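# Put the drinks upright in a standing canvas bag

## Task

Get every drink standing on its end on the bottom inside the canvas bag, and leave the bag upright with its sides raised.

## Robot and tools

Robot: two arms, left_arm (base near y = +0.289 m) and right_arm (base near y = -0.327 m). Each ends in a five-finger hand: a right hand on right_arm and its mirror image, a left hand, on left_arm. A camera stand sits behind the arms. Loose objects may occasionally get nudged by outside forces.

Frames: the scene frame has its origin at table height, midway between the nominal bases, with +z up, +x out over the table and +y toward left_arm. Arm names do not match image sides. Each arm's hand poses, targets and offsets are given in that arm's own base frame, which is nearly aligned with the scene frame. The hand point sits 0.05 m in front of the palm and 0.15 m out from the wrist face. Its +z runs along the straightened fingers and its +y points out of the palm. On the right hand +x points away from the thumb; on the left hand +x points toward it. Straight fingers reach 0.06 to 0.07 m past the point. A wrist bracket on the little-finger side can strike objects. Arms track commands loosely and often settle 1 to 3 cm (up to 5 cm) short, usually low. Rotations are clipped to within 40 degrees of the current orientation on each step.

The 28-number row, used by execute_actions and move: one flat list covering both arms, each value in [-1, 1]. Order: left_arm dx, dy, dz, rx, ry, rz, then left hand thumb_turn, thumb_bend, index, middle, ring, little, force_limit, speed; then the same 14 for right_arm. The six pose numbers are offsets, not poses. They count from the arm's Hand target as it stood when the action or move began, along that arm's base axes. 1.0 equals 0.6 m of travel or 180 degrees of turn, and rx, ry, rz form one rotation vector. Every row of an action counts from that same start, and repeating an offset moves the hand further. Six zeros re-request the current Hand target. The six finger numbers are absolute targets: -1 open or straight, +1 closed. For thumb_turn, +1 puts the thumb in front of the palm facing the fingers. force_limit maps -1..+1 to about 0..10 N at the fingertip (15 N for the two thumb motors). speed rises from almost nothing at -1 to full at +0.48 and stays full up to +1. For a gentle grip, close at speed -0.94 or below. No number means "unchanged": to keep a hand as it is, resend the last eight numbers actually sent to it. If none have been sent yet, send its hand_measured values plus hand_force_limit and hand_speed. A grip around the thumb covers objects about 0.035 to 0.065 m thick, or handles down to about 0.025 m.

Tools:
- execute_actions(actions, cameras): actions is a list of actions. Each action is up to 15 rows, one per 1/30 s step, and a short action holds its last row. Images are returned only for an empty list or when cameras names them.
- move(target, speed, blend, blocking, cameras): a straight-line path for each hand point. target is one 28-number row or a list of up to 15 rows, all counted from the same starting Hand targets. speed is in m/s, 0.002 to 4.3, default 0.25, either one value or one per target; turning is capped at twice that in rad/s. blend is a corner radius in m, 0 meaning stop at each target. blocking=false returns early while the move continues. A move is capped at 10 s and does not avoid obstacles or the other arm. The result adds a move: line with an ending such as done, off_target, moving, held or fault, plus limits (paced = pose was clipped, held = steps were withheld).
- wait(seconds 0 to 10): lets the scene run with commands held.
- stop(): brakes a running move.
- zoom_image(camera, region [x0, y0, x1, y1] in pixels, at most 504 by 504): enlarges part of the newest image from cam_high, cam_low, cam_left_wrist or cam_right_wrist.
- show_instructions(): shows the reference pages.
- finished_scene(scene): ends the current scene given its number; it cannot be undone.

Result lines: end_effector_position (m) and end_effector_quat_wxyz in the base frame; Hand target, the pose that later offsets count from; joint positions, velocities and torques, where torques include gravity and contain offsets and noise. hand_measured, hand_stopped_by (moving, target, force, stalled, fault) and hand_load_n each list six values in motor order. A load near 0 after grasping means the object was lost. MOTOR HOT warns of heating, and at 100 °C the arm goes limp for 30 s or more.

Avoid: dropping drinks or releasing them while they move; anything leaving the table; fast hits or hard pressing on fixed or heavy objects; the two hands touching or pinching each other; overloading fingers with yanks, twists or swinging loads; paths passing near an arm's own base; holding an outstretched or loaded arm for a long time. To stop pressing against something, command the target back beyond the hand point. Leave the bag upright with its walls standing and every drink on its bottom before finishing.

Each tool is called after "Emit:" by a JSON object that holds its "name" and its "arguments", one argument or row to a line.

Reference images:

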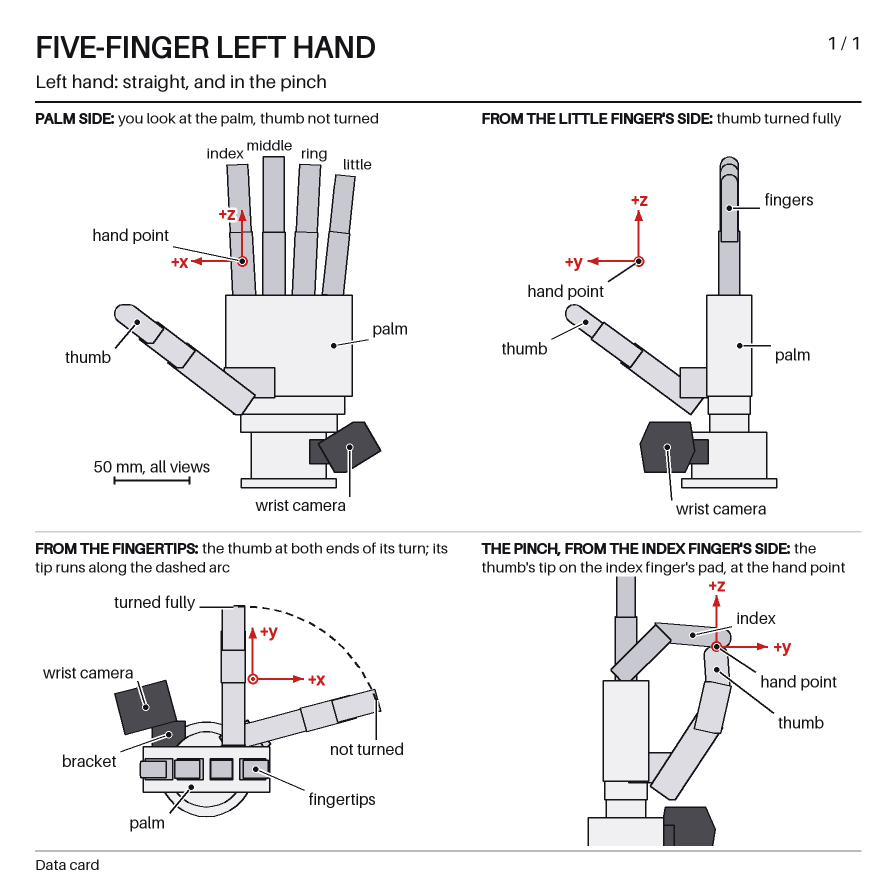

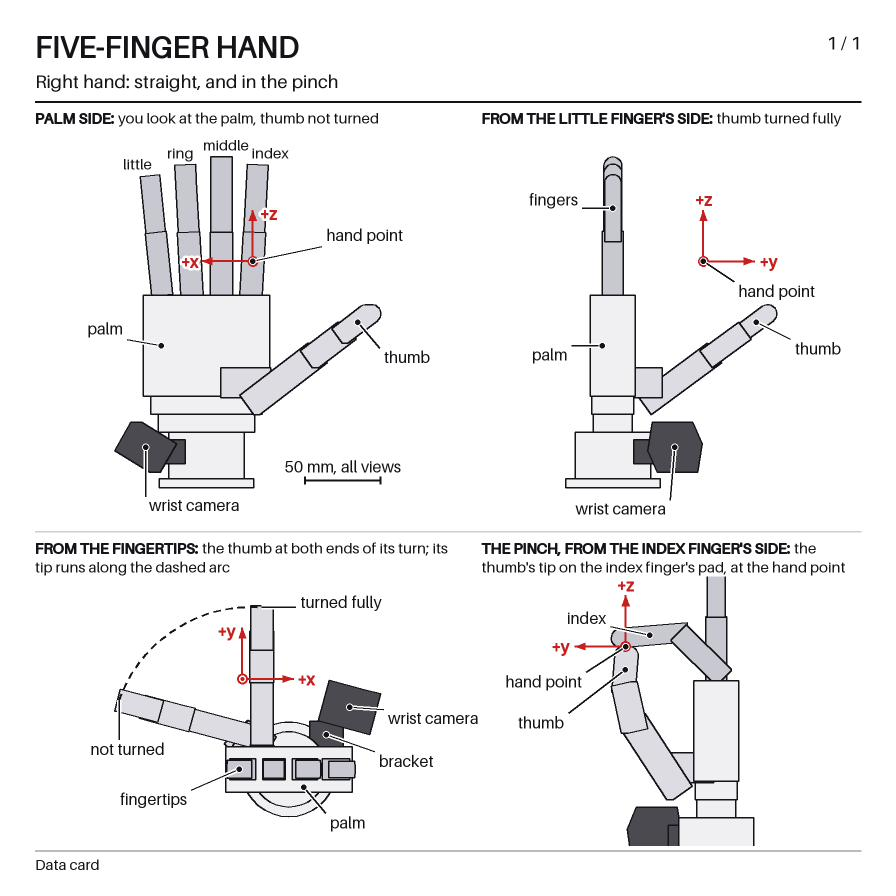

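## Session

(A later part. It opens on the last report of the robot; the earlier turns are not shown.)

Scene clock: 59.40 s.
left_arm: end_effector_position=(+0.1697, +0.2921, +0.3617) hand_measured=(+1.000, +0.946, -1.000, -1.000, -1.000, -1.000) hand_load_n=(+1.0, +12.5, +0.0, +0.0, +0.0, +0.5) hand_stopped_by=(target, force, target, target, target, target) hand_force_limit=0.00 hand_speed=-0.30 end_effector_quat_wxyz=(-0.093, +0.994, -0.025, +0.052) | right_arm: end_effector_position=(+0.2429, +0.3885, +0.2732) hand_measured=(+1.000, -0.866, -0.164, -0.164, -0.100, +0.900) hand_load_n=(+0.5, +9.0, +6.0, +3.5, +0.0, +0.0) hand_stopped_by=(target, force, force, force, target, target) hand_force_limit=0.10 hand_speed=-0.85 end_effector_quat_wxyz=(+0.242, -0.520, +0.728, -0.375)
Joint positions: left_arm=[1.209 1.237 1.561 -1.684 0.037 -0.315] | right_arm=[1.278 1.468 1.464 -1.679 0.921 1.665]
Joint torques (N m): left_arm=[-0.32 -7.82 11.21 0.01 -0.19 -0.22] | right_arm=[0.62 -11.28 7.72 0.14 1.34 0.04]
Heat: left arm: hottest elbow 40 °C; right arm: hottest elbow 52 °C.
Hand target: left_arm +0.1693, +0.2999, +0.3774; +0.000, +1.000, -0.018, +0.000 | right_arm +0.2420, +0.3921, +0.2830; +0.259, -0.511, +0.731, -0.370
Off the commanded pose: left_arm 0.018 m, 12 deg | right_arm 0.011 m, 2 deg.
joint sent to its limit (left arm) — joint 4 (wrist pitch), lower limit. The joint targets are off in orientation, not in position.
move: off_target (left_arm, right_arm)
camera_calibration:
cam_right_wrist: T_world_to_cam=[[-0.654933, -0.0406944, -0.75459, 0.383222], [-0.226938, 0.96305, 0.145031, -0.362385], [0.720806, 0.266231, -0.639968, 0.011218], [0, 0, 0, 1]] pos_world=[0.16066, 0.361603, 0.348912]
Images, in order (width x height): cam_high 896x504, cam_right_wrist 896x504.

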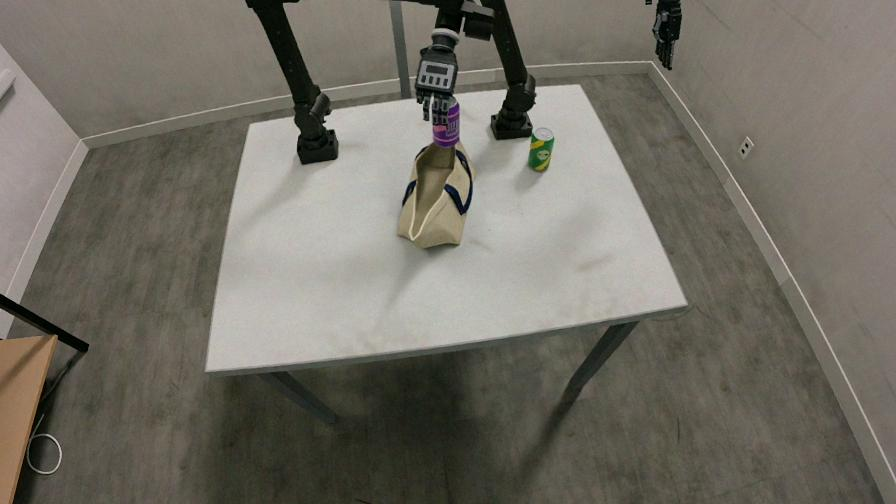

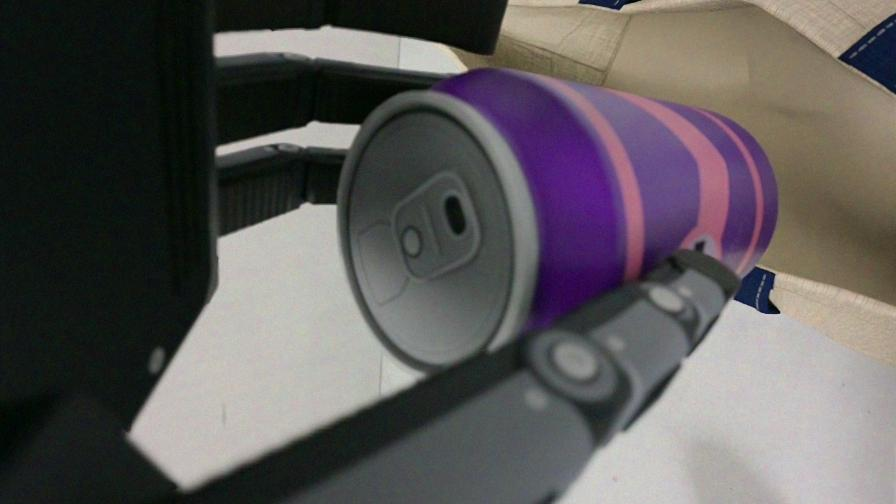

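Emit:
{"name": "move", "arguments": {
  "target": [0,0,0,0,0,0,1,1,-1,-1,-1,-1,0,-0.3,-0.018,-0.008,-0.09,0,0,0,1,0.33,0.33,0.38,-0.1,0.9,0.1,-0.85],
  "speed": 0.1,
  "cameras": ["cam_high","cam_right_wrist"]
}}

Emit:
{"name": "zoom_image", "arguments": {
  "camera": "cam_high",
  "region": [370, 60, 520, 240]
}}

Scene clock: 62.17 s.
left_arm: end_effector_position=(+0.1697, +0.2921, +0.3617) hand_measured=(+1.000, +0.946, -1.000, -1.000, -1.000, -1.000) hand_load_n=(+1.0, +12.5, +0.0, +0.0, +0.0, +0.0) hand_stopped_by=(target, force, target, target, target, target) hand_force_limit=0.00 hand_speed=-0.30 end_effector_quat_wxyz=(-0.093, +0.994, -0.025, +0.052) | right_arm: end_effector_position=(+0.2324, +0.3832, +0.2191) hand_measured=(+1.000, -0.866, -0.164, -0.164, -0.100, +0.900) hand_load_n=(+0.5, +9.0, +6.0, +3.0, +0.0, +0.0) hand_stopped_by=(target, force, force, force, target, target) hand_force_limit=0.10 hand_speed=-0.85 end_effector_quat_wxyz=(+0.241, -0.520, +0.727, -0.378)
Joint positions: left_arm=[1.209 1.237 1.561 -1.684 0.037 -0.315] | right_arm=[1.3 1.468 1.32 -1.571 0.921 1.702]
Joint torques (N m): left_arm=[-0.32 -7.88 11.21 0.01 -0.18 -0.22] | right_arm=[0.56 -11.46 7.19 0.34 1.22 0.03]
Heat: left arm: hottest elbow 41 °C; right arm: hottest elbow 52 °C.
Hand target: left_arm +0.1693, +0.2999, +0.3774; +0.000, +1.000, -0.018, +0.000 | right_arm +0.2313, +0.3873, +0.2290; +0.259, -0.511, +0.731, -0.370
Off the commanded pose: left_arm 0.018 m, 12 deg | right_arm 0.011 m, 3 deg.
joint sent to its limit (left arm) — joint 4 (wrist pitch), lower limit. The joint targets are off in orientation, not in position.
move: off_target (left_arm, right_arm)
camera_calibration:
cam_right_wrist: T_world_to_cam=[[-0.654024, -0.0460188, -0.755073, 0.337247], [-0.226678, 0.964204, 0.137578, -0.350692], [0.721713, 0.261138, -0.641044, -0.0124503], [0, 0, 0, 1]] pos_world=[0.150059, 0.356909, 0.294913]
Images, in order (width x height): cam_high 896x504, cam_right_wrist 896x504.

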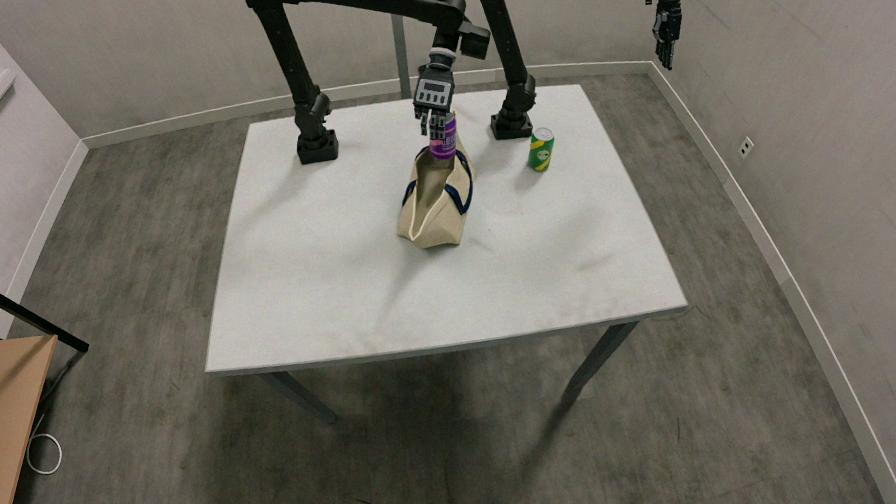

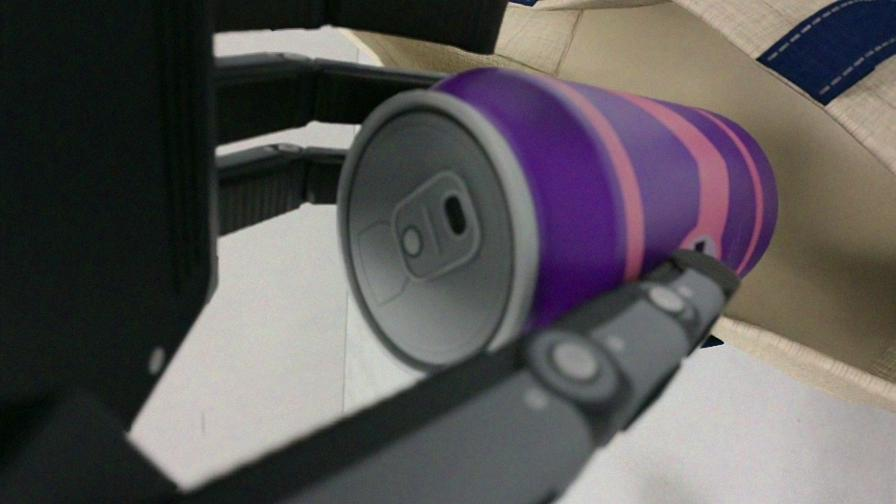

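Scaled by 2.800 from the camera's 896x504 image, which has a finer 1280x720 frame.

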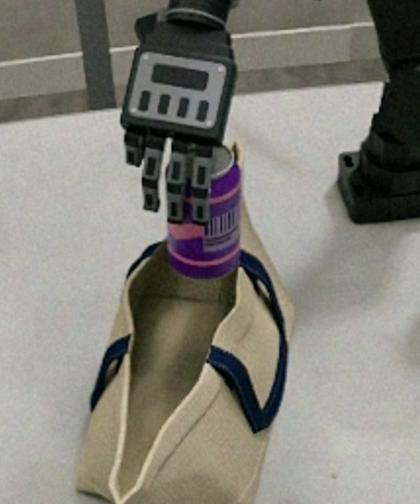

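Emit:
{"name": "move", "arguments": {
  "target": [0,0,0,0,0,0,1,1,-1,-1,-1,-1,0,-0.3,-0.006,-0.015,-0.03,0,0,0,1,0.33,0.33,0.38,-0.1,0.9,0.1,-0.85],
  "speed": 0.1,
  "cameras": ["cam_high"]
}}

Emit:
{"name": "zoom_image", "arguments": {
  "camera": "cam_high",
  "region": [370, 60, 520, 240]
}}

Scene clock: 63.73 s.
left_arm: end_effector_position=(+0.1697, +0.2921, +0.3617) hand_measured=(+1.000, +0.946, -1.000, -1.000, -1.000, -1.000) hand_load_n=(+1.5, +12.5, +0.0, +0.0, +0.0, +0.0) hand_stopped_by=(target, force, target, target, target, target) hand_force_limit=0.00 hand_speed=-0.30 end_effector_quat_wxyz=(-0.093, +0.994, -0.025, +0.052) | right_arm: end_effector_position=(+0.2296, +0.3750, +0.1947) hand_measured=(+1.000, -0.866, -0.164, -0.164, -0.100, +0.900) hand_load_n=(+0.5, +9.0, +6.0, +3.5, +0.0, +0.0) hand_stopped_by=(target, force, force, force, target, target) hand_force_limit=0.10 hand_speed=-0.85 end_effector_quat_wxyz=(+0.235, -0.522, +0.725, -0.383)
Joint positions: left_arm=[1.209 1.237 1.561 -1.684 0.037 -0.315] | right_arm=[1.301 1.468 1.255 -1.526 0.921 1.708]
Joint torques (N m): left_arm=[-0.32 -7.88 11.21 0.01 -0.19 -0.22] | right_arm=[0.73 -12.51 7.04 0.25 1.2 0.04]
Heat: left arm: hottest elbow 41 °C; right arm: hottest elbow 52 °C.
Hand target: left_arm +0.1693, +0.2999, +0.3774; +0.000, +1.000, -0.018, +0.000 | right_arm +0.2277, +0.3783, +0.2110; +0.259, -0.511, +0.731, -0.370
Off the commanded pose: left_arm 0.018 m, 12 deg | right_arm 0.017 m, 3 deg.
joint sent to its limit (left arm) — joint 4 (wrist pitch), lower limit. The joint targets are off in orientation, not in position.
move: off_target (left_arm, right_arm)
Images, in order (width x height): cam_high 896x504.

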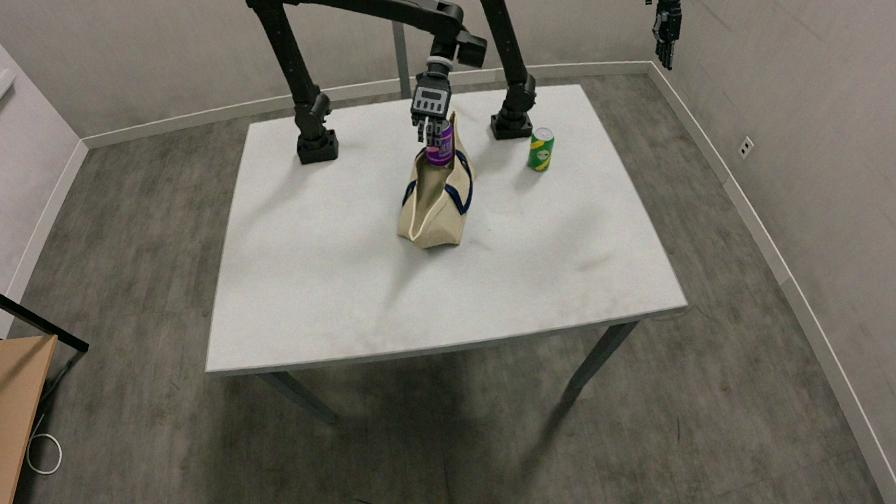

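Scaled by 2.800 from the camera's 896x504 image, which has a finer 1280x720 frame.

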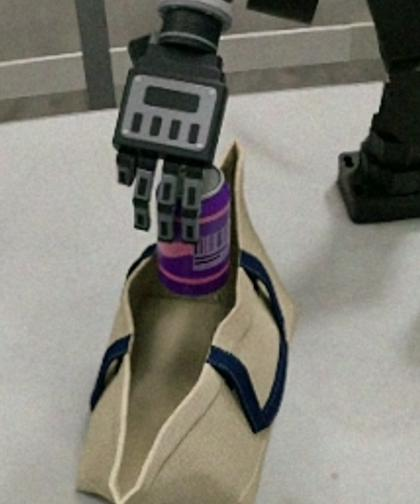

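Emit:
{"name": "move", "arguments": {
  "target": [0,0,0,0,0,0,1,1,-1,-1,-1,-1,0,-0.3,0,0,-0.1,0,0,0,1,0.33,0.33,0.38,-0.1,0.9,0.1,-0.85],
  "speed": 0.1,
  "cameras": ["cam_high","cam_right_wrist"]
}}

Emit:
{"name": "zoom_image", "arguments": {
  "camera": "cam_high",
  "region": [370, 60, 520, 240]
}}

Scene clock: 65.27 s.
left_arm: end_effector_position=(+0.1697, +0.2921, +0.3617) hand_measured=(+1.000, +0.946, -1.000, -1.000, -1.000, -1.000) hand_load_n=(+1.0, +12.5, +0.0, +0.0, +0.0, +0.0) hand_stopped_by=(target, force, target, target, target, target) hand_force_limit=0.00 hand_speed=-0.30 end_effector_quat_wxyz=(-0.093, +0.994, -0.025, +0.052) | right_arm: end_effector_position=(+0.2286, +0.3725, +0.1465) hand_measured=(+1.000, -0.866, -0.164, -0.164, -0.100, +0.900) hand_load_n=(+0.5, +9.0, +6.0, +3.0, +0.0, +0.0) hand_stopped_by=(target, force, force, force, target, target) hand_force_limit=0.10 hand_speed=-0.85 end_effector_quat_wxyz=(+0.245, -0.517, +0.730, -0.374)
Joint positions: left_arm=[1.209 1.237 1.561 -1.684 0.037 -0.315] | right_arm=[1.302 1.479 1.135 -1.367 0.921 1.71]
Joint torques (N m): left_arm=[-0.38 -7.88 11.19 0.02 -0.18 -0.22] | right_arm=[0.67 -10.23 6.8 0.39 1.22 0.02]
Heat: left arm: hottest elbow 41 °C; right arm: hottest elbow 52 °C.
Hand target: left_arm +0.1693, +0.2999, +0.3774; +0.000, +1.000, -0.018, +0.000 | right_arm +0.2276, +0.3783, +0.1511; +0.259, -0.511, +0.731, -0.370
Off the commanded pose: left_arm 0.018 m, 12 deg | right_arm 0.007 m, 2 deg.
joint sent to its limit (left arm) — joint 4 (wrist pitch), lower limit. The joint targets are off in orientation, not in position.
move: off_target (left_arm)
camera_calibration:
cam_right_wrist: T_world_to_cam=[[-0.650733, -0.0340908, -0.758541, 0.274706], [-0.225143, 0.962729, 0.149876, -0.332791], [0.72516, 0.268309, -0.634155, -0.057946], [0, 0, 0, 1]] pos_world=[0.145855, 0.3453, 0.221506]
Images, in order (width x height): cam_high 896x504, cam_right_wrist 896x504.

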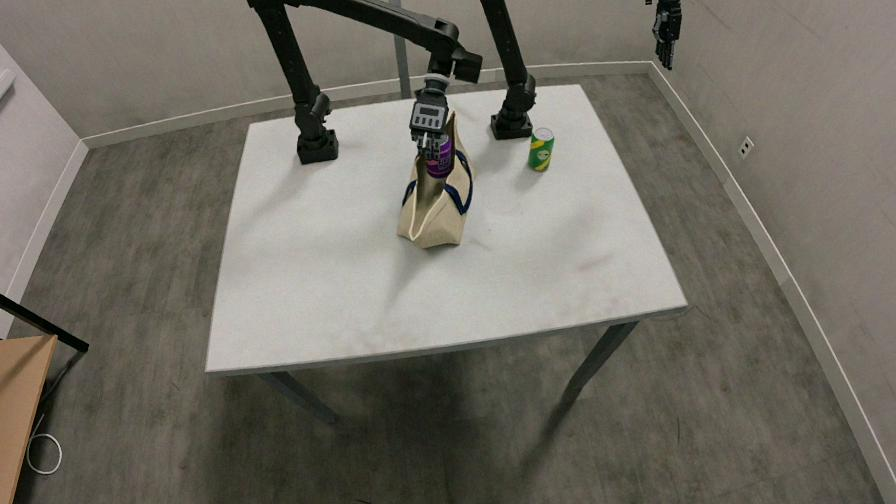

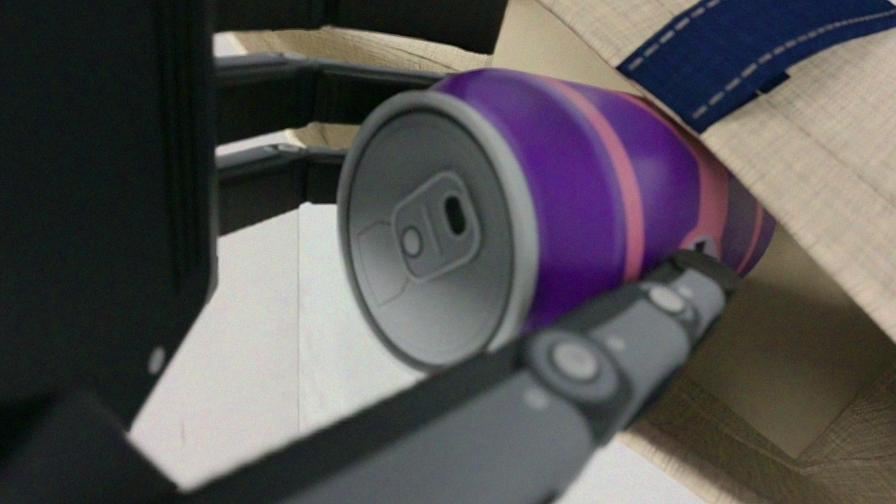

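Scaled by 2.800 from the camera's 896x504 image, which has a finer 1280x720 frame.

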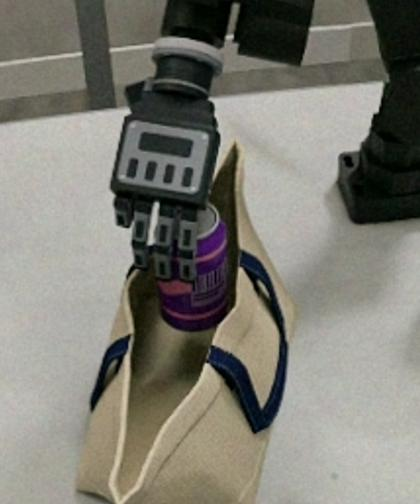

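Emit:
{"name": "move", "arguments": {
  "target": [0,0,0,0,0,0,1,1,-1,-1,-1,-1,0,-0.3,0.005,0.015,-0.055,0,0,0,1,0.33,0.33,0.38,-0.1,0.9,0.1,-0.85],
  "speed": 0.08,
  "cameras": ["cam_high","cam_right_wrist"]
}}

Emit:
{"name": "zoom_image", "arguments": {
  "camera": "cam_high",
  "region": [370, 60, 520, 240]
}}

Scene clock: 66.87 s.
left_arm: end_effector_position=(+0.1697, +0.2921, +0.3617) hand_measured=(+1.000, +0.946, -1.000, -1.000, -1.000, -1.000) hand_load_n=(+1.5, +12.5, +0.0, +0.0, +0.0, +0.0) hand_stopped_by=(target, force, target, target, target, target) hand_force_limit=0.00 hand_speed=-0.30 end_effector_quat_wxyz=(-0.093, +0.994, -0.025, +0.052) | right_arm: end_effector_position=(+0.2311, +0.3812, +0.1122) hand_measured=(+1.000, -0.866, -0.164, -0.164, -0.100, +0.900) hand_load_n=(+0.5, +9.0, +6.0, +3.0, +0.0, +0.0) hand_stopped_by=(target, force, force, force, target, target) hand_force_limit=0.10 hand_speed=-0.85 end_effector_quat_wxyz=(+0.245, -0.517, +0.729, -0.375)
Joint positions: left_arm=[1.209 1.237 1.561 -1.684 0.037 -0.315] | right_arm=[1.302 1.537 1.104 -1.279 0.921 1.71]
Joint torques (N m): left_arm=[-0.38 -7.82 11.22 0.01 -0.18 -0.23] | right_arm=[0.56 -11.05 6.61 0.32 1.23 -0.01]
Heat: left arm: hottest elbow 41 °C; right arm: hottest elbow 52 °C.
Hand target: left_arm +0.1693, +0.2999, +0.3774; +0.000, +1.000, -0.018, +0.000 | right_arm +0.2306, +0.3873, +0.1180; +0.259, -0.511, +0.731, -0.370
Off the commanded pose: left_arm 0.018 m, 12 deg | right_arm 0.008 m, 2 deg.
joint sent to its limit (left arm) — joint 4 (wrist pitch), lower limit. The joint targets are off in orientation, not in position.
move: off_target (left_arm)
camera_calibration:
cam_right_wrist: T_world_to_cam=[[-0.651013, -0.0352216, -0.758249, 0.251017], [-0.225042, 0.962969, 0.148484, -0.335533], [0.72494, 0.267303, -0.634832, -0.0832466], [0, 0, 0, 1]] pos_world=[0.148255, 0.354201, 0.187307]
Images, in order (width x height): cam_high 896x504, cam_right_wrist 896x504.

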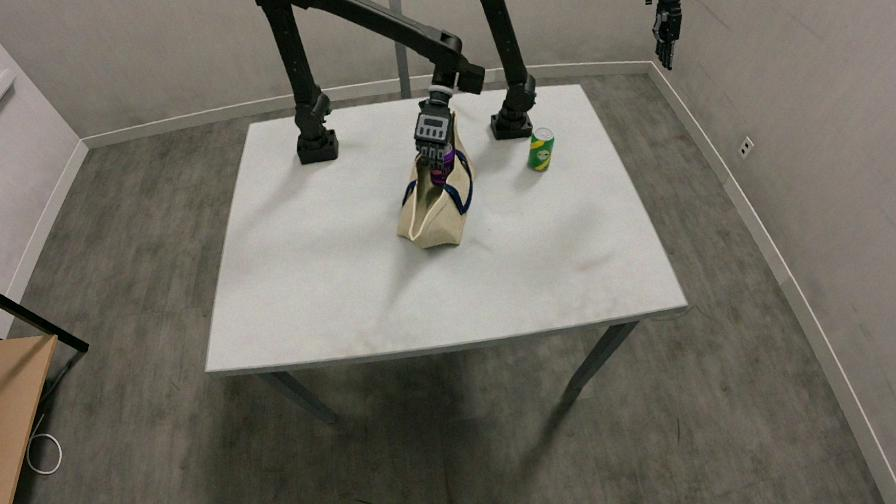

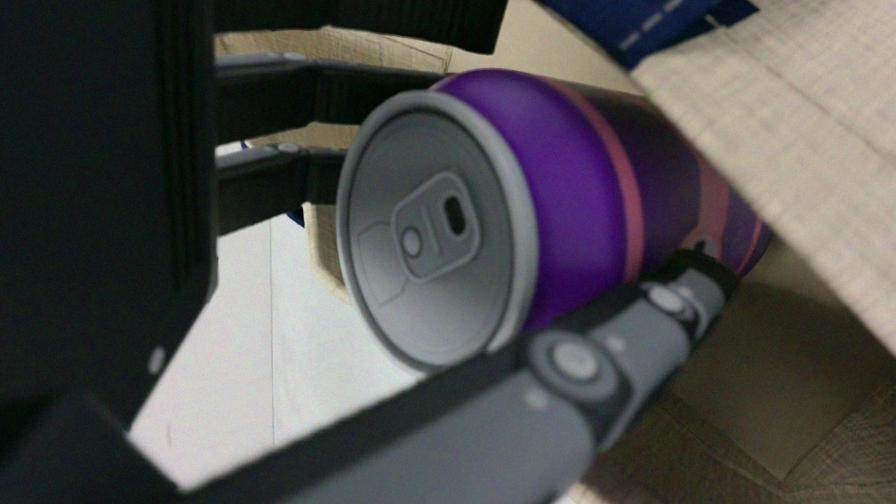

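Scaled by 2.800 from the camera's 896x504 image, which has a finer 1280x720 frame.

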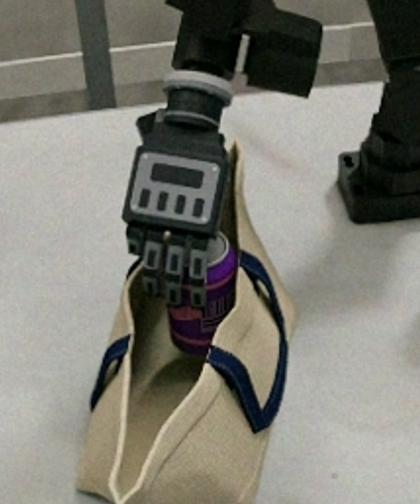

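Emit:
{"name": "move", "arguments": {
  "target": [0,0,0,0,0,0,1,1,-1,-1,-1,-1,0,-0.3,0.01,-0.004,-0.03,0,0,0,1,0.33,0.33,0.38,-0.1,0.9,0.1,-0.85],
  "speed": 0.05,
  "cameras": ["cam_high","cam_right_wrist"]
}}

Emit:
{"name": "zoom_image", "arguments": {
  "camera": "cam_high",
  "region": [370, 60, 520, 240]
}}

Scene clock: 68.30 s.
left_arm: end_effector_position=(+0.1697, +0.2921, +0.3617) hand_measured=(+1.000, +0.946, -1.000, -1.000, -1.000, -1.000) hand_load_n=(+1.0, +12.5, +0.0, +0.0, -0.5, +0.0) hand_stopped_by=(target, force, target, target, target, target) hand_force_limit=0.00 hand_speed=-0.30 end_effector_quat_wxyz=(-0.093, +0.994, -0.025, +0.052) | right_arm: end_effector_position=(+0.2318, +0.3845, +0.0972) hand_measured=(+1.000, -0.866, -0.164, -0.164, -0.100, +0.900) hand_load_n=(+0.5, +9.0, +6.0, +3.5, +0.0, +0.0) hand_stopped_by=(target, force, force, force, target, target) hand_force_limit=0.10 hand_speed=-0.85 end_effector_quat_wxyz=(+0.253, -0.515, +0.732, -0.368)
Joint positions: left_arm=[1.209 1.237 1.561 -1.684 0.037 -0.315] | right_arm=[1.302 1.549 1.073 -1.21 0.921 1.704]
Joint torques (N m): left_arm=[-0.38 -7.88 11.21 0.02 -0.19 -0.22] | right_arm=[-0.67 -10.64 6.27 0.43 1.34 -0.21]
Heat: left arm: hottest elbow 42 °C; right arm: hottest elbow 52 °C.
Hand target: left_arm +0.1693, +0.2999, +0.3774; +0.000, +1.000, -0.018, +0.000 | right_arm +0.2366, +0.3849, +0.1000; +0.259, -0.511, +0.731, -0.370
Off the commanded pose: left_arm 0.018 m, 12 deg | right_arm 0.006 m, 1 deg.
joint sent to its limit (left arm) — joint 4 (wrist pitch), lower limit. The joint targets are off in orientation, not in position.
move: off_target (left_arm)
camera_calibration:
cam_right_wrist: T_world_to_cam=[[-0.646764, -0.0211821, -0.762396, 0.234336], [-0.229313, 0.958763, 0.167895, -0.335568], [0.727401, 0.283416, -0.624951, -0.101926], [0, 0, 0, 1]] pos_world=[0.148752, 0.355581, 0.171299]
Images, in order (width x height): cam_high 896x504, cam_right_wrist 896x504.

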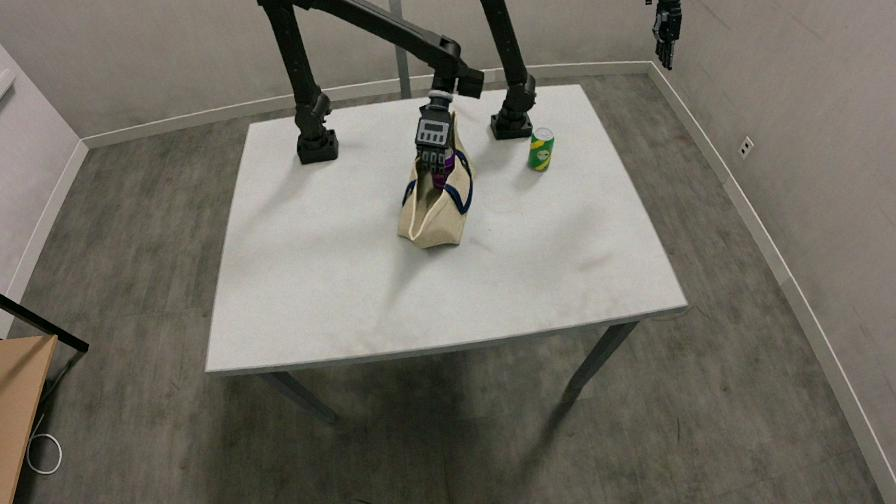

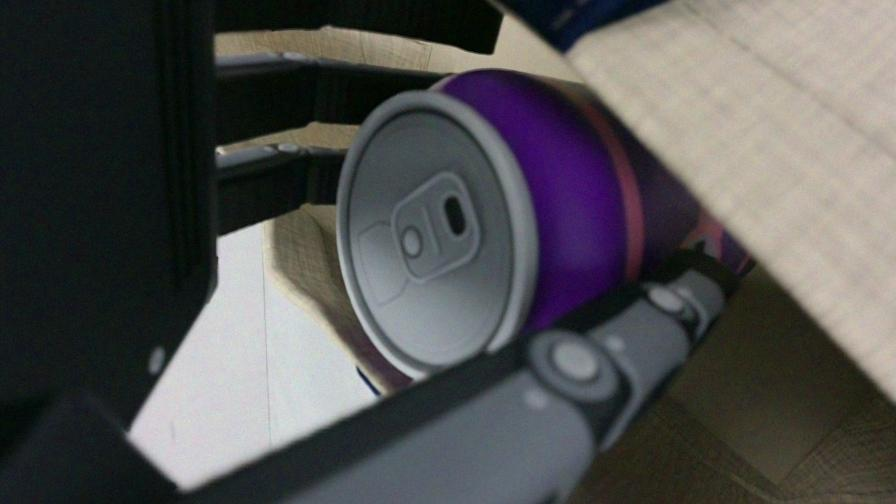

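Scaled by 2.800 from the camera's 896x504 image, which has a finer 1280x720 frame.

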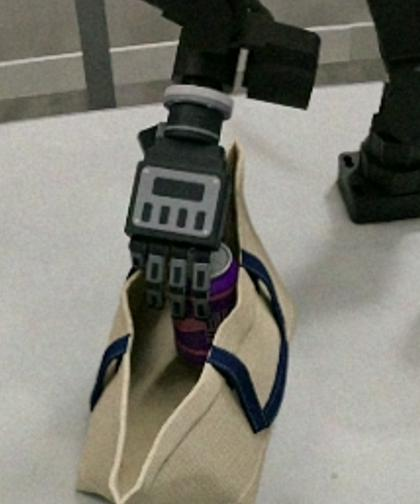

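Emit:
{"name": "move", "arguments": {
  "target": [0,0,0,0,0,0,1,1,-1,-1,-1,-1,0,-0.3,0.003,-0.005,-0.02,0,0,0,1,0.33,0.33,0.38,-0.1,0.9,0.1,-0.85],
  "speed": 0.04,
  "cameras": ["cam_high","cam_right_wrist"]
}}

Emit:
{"name": "zoom_image", "arguments": {
  "camera": "cam_high",
  "region": [370, 60, 520, 240]
}}

Scene clock: 69.60 s.
left_arm: end_effector_position=(+0.1697, +0.2921, +0.3617) hand_measured=(+1.000, +0.946, -1.000, -1.000, -1.000, -1.000) hand_load_n=(+1.0, +12.5, +0.0, +0.0, +0.0, +0.0) hand_stopped_by=(target, force, target, target, target, target) hand_force_limit=0.00 hand_speed=-0.30 end_effector_quat_wxyz=(-0.093, +0.994, -0.025, +0.052) | right_arm: end_effector_position=(+0.2322, +0.3819, +0.0849) hand_measured=(+1.000, -0.866, -0.164, -0.164, -0.100, +0.900) hand_load_n=(+0.5, +9.0, +6.0, +3.0, +0.0, +0.0) hand_stopped_by=(target, force, force, force, target, target) hand_force_limit=0.10 hand_speed=-0.85 end_effector_quat_wxyz=(+0.254, -0.516, +0.731, -0.368)
Joint positions: left_arm=[1.209 1.237 1.561 -1.684 0.037 -0.315] | right_arm=[1.3 1.557 1.046 -1.167 0.922 1.694]
Joint torques (N m): left_arm=[-0.38 -7.88 11.19 0.02 -0.18 -0.23] | right_arm=[-0.97 -10.64 6.26 0.4 1.31 -0.19]
Heat: left arm: hottest elbow 42 °C; right arm: hottest elbow 51 °C.
Hand target: left_arm +0.1693, +0.2999, +0.3774; +0.000, +1.000, -0.018, +0.000 | right_arm +0.2385, +0.3819, +0.0881; +0.259, -0.511, +0.731, -0.370
Off the commanded pose: left_arm 0.018 m, 12 deg | right_arm 0.007 m, 1 deg.
joint sent to its limit (left arm) — joint 4 (wrist pitch), lower limit. The joint targets are off in orientation, not in position.
move: off_target (left_arm)
camera_calibration:
cam_right_wrist: T_world_to_cam=[[-0.646682, -0.0235018, -0.762397, 0.225889], [-0.232437, 0.958058, 0.167625, -0.32995], [0.726481, 0.28561, -0.625022, -0.109798], [0, 0, 0, 1]] pos_world=[0.149152, 0.352779, 0.158899]
Images, in order (width x height): cam_high 896x504, cam_right_wrist 896x504.

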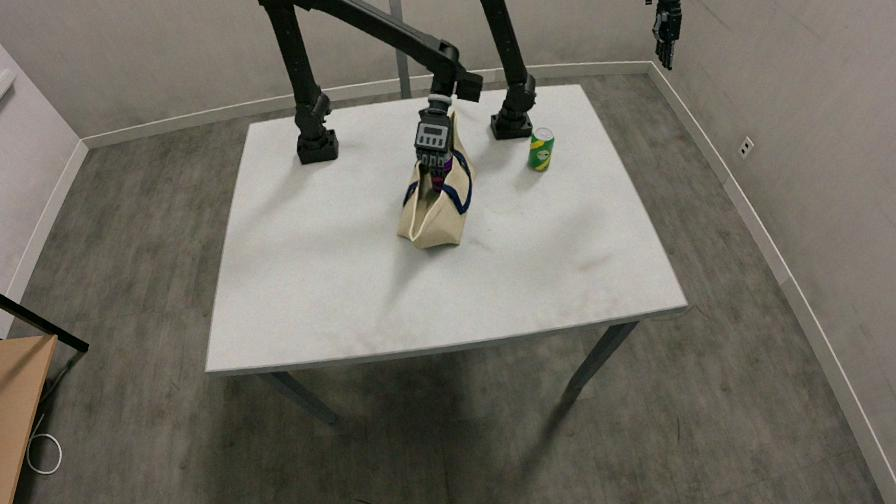

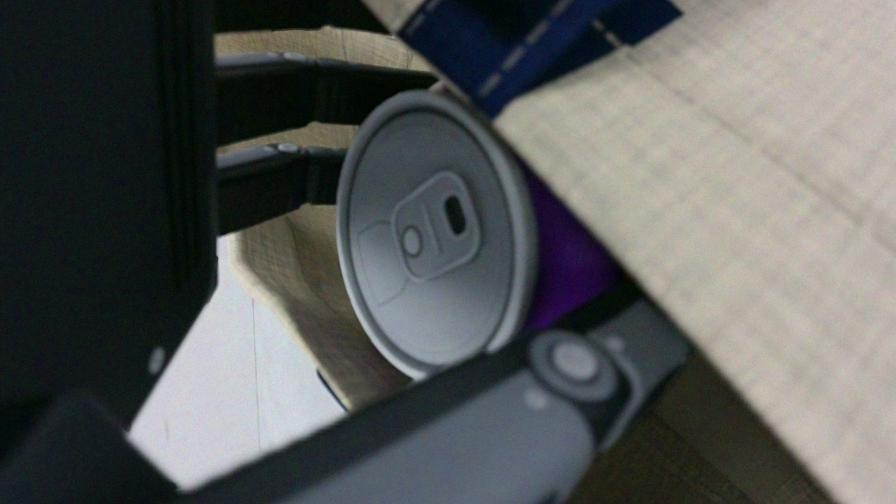

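Scaled by 2.800 from the camera's 896x504 image, which has a finer 1280x720 frame.

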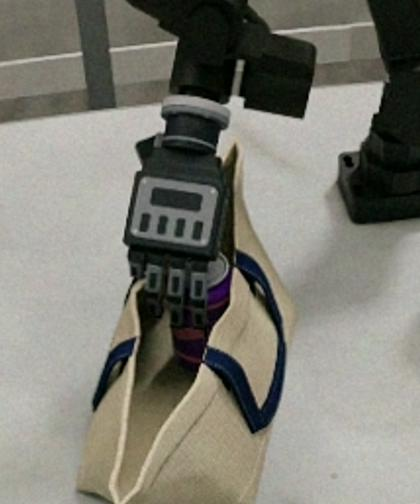

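Emit:
{"name": "move", "arguments": {
  "target": [0,0,0,0,0,0,1,1,-1,-1,-1,-1,0,-0.3,0,0.0,-0.018,0,0,0,1,0.33,0.33,0.38,-0.1,0.9,0.1,-0.85],
  "speed": 0.04,
  "cameras": ["cam_high","cam_right_wrist"]
}}

Emit:
{"name": "zoom_image", "arguments": {
  "camera": "cam_high",
  "region": [390, 100, 490, 200]
}}

Scene clock: 71.30 s.
left_arm: end_effector_position=(+0.1697, +0.2921, +0.3617) hand_measured=(+1.000, +0.946, -1.000, -1.000, -1.000, -1.000) hand_load_n=(+1.0, +12.5, +0.0, +0.0, +0.0, +0.0) hand_stopped_by=(target, force, target, target, target, target) hand_force_limit=0.00 hand_speed=-0.30 end_effector_quat_wxyz=(-0.093, +0.994, -0.025, +0.052) | right_arm: end_effector_position=(+0.2336, +0.3854, +0.0825) hand_measured=(+1.000, -0.866, -0.164, -0.164, -0.100, +0.900) hand_load_n=(+0.0, +8.5, +6.0, +3.0, -0.5, +0.0) hand_stopped_by=(target, force, force, force, target, target) hand_force_limit=0.10 hand_speed=-0.85 end_effector_quat_wxyz=(+0.260, -0.513, +0.732, -0.364)
Joint positions: left_arm=[1.209 1.237 1.561 -1.684 0.037 -0.315] | right_arm=[1.3 1.56 1.041 -1.141 0.925 1.693]
Joint torques (N m): left_arm=[-0.38 -7.82 11.21 0.01 -0.19 -0.22] | right_arm=[-1.08 -9.82 5.57 0.61 1.18 -0.19]
Heat: left arm: hottest elbow 42 °C; right arm: hottest elbow 51 °C.
Hand target: left_arm +0.1693, +0.2999, +0.3774; +0.000, +1.000, -0.018, +0.000 | right_arm +0.2384, +0.3818, +0.0772; +0.259, -0.511, +0.731, -0.370
Off the commanded pose: left_arm 0.018 m, 12 deg | right_arm 0.008 m, 1 deg.
joint sent to its limit (left arm) — joint 4 (wrist pitch), lower limit. The joint targets are off in orientation, not in position.
move: off_target (left_arm)
camera_calibration:
cam_right_wrist: T_world_to_cam=[[-0.641081, -0.0125519, -0.76737, 0.220031], [-0.23472, 0.955164, 0.180467, -0.331965], [0.730699, 0.295811, -0.615284, -0.119074], [0, 0, 0, 1]] pos_world=[0.150147, 0.355066, 0.15549]
Images, in order (width x height): cam_high 896x504, cam_right_wrist 896x504.

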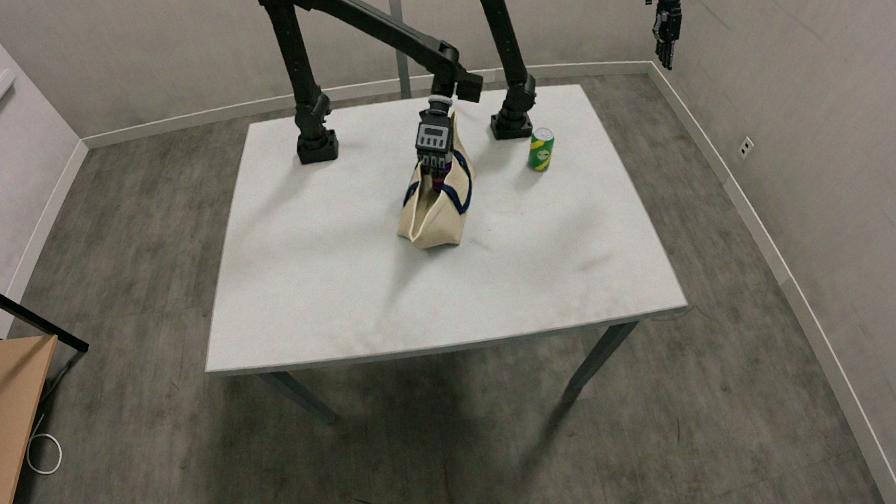

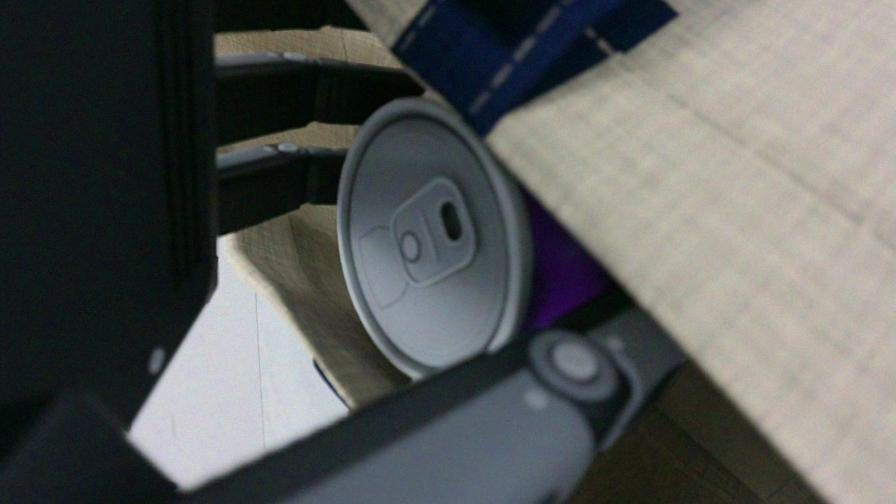

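Scaled by 5.040 from the camera's 896x504 image, which has a finer 1280x720 frame.

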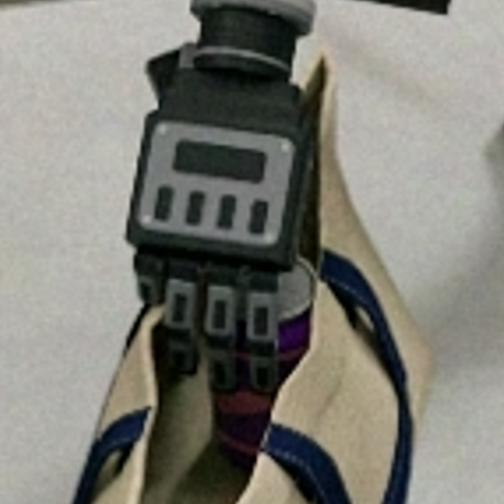

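Emit:
{"name": "move", "arguments": {
  "target": [0,0,0,0,0,0,1,1,-1,-1,-1,-1,0,-0.3,0,0,0.004,0,0,0,1,-0.95,-0.4,-0.4,-0.3,0.9,-0.1,-0.85],
  "speed": 0.03,
  "cameras": ["cam_high","cam_right_wrist"]
}}

Emit:
{"name": "zoom_image", "arguments": {
  "camera": "cam_high",
  "region": [390, 100, 490, 200]
}}

Scene clock: 72.73 s.
left_arm: end_effector_position=(+0.1697, +0.2921, +0.3617) hand_measured=(+1.000, +0.946, -1.000, -1.000, -1.000, -1.000) hand_load_n=(+1.0, +12.5, +0.0, +0.0, +0.0, +0.0) hand_stopped_by=(target, force, target, target, target, target) hand_force_limit=0.00 hand_speed=-0.30 end_effector_quat_wxyz=(-0.093, +0.994, -0.025, +0.052) | right_arm: end_effector_position=(+0.2345, +0.3852, +0.0831) hand_measured=(+1.000, -0.950, -0.400, -0.400, -0.300, +0.900) hand_load_n=(+0.0, +0.0, +0.0, +0.0, +0.0, +0.0) hand_stopped_by=(target, target, target, target, target, target) hand_force_limit=-0.10 hand_speed=-0.85 end_effector_quat_wxyz=(+0.262, -0.513, +0.731, -0.366)
Joint positions: left_arm=[1.209 1.237 1.561 -1.684 0.037 -0.315] | right_arm=[1.3 1.56 1.041 -1.141 0.931 1.693]
Joint torques (N m): left_arm=[-0.32 -7.88 11.21 0.02 -0.19 -0.23] | right_arm=[-1.08 -9.93 5.76 0.34 0.93 -0.19]
Heat: left arm: hottest elbow 42 °C; right arm: hottest elbow 51 °C.
Hand target: left_arm +0.1693, +0.2999, +0.3774; +0.000, +1.000, -0.018, +0.000 | right_arm +0.2384, +0.3818, +0.0796; +0.259, -0.511, +0.731, -0.370
Off the commanded pose: left_arm 0.018 m, 12 deg | right_arm 0.006 m, 1 deg.
joint sent to its limit (left arm) — joint 4 (wrist pitch), lower limit. The joint targets are off in orientation, not in position.
move: off_target (left_arm)
camera_calibration:
cam_right_wrist: T_world_to_cam=[[-0.636917, -0.0144123, -0.770798, 0.221141], [-0.236369, 0.955322, 0.177451, -0.33105], [0.733803, 0.295215, -0.611868, -0.119984], [0, 0, 0, 1]] pos_world=[0.150643, 0.354867, 0.155786]
Images, in order (width x height): cam_high 896x504, cam_right_wrist 896x504.

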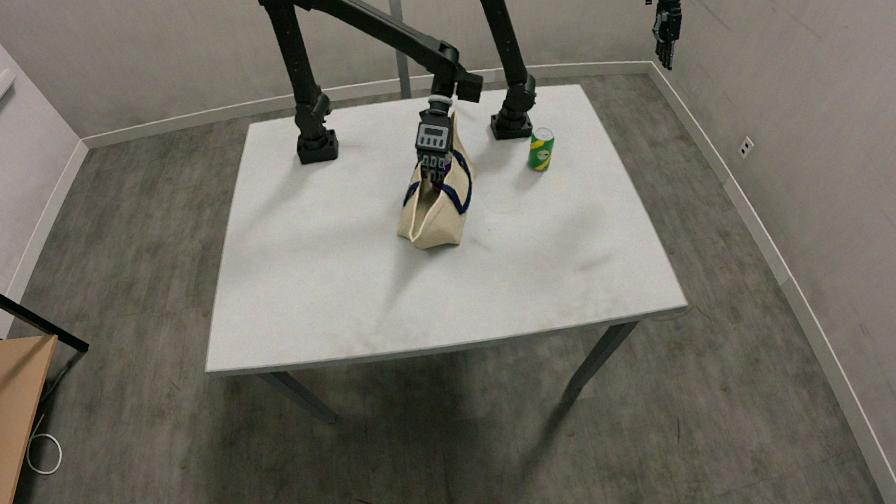

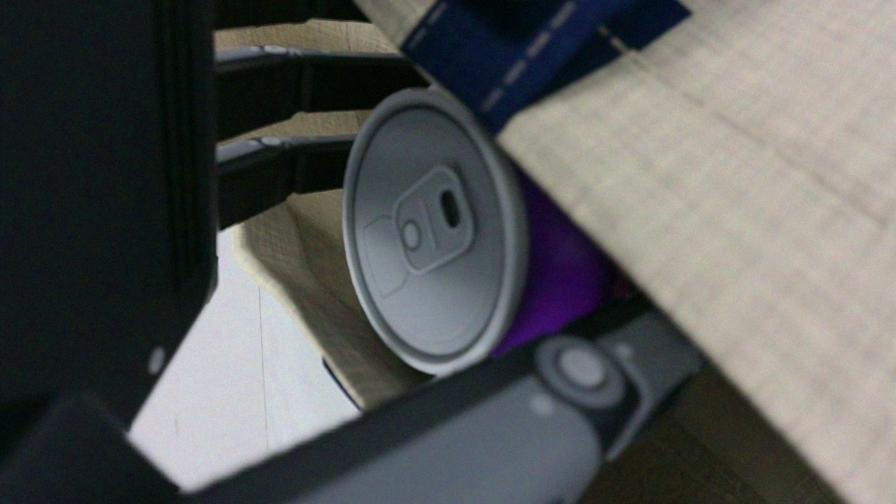

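Scaled by 5.040 from the camera's 896x504 image, which has a finer 1280x720 frame.

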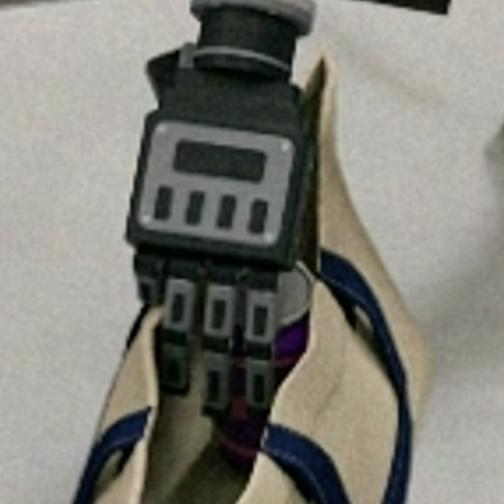

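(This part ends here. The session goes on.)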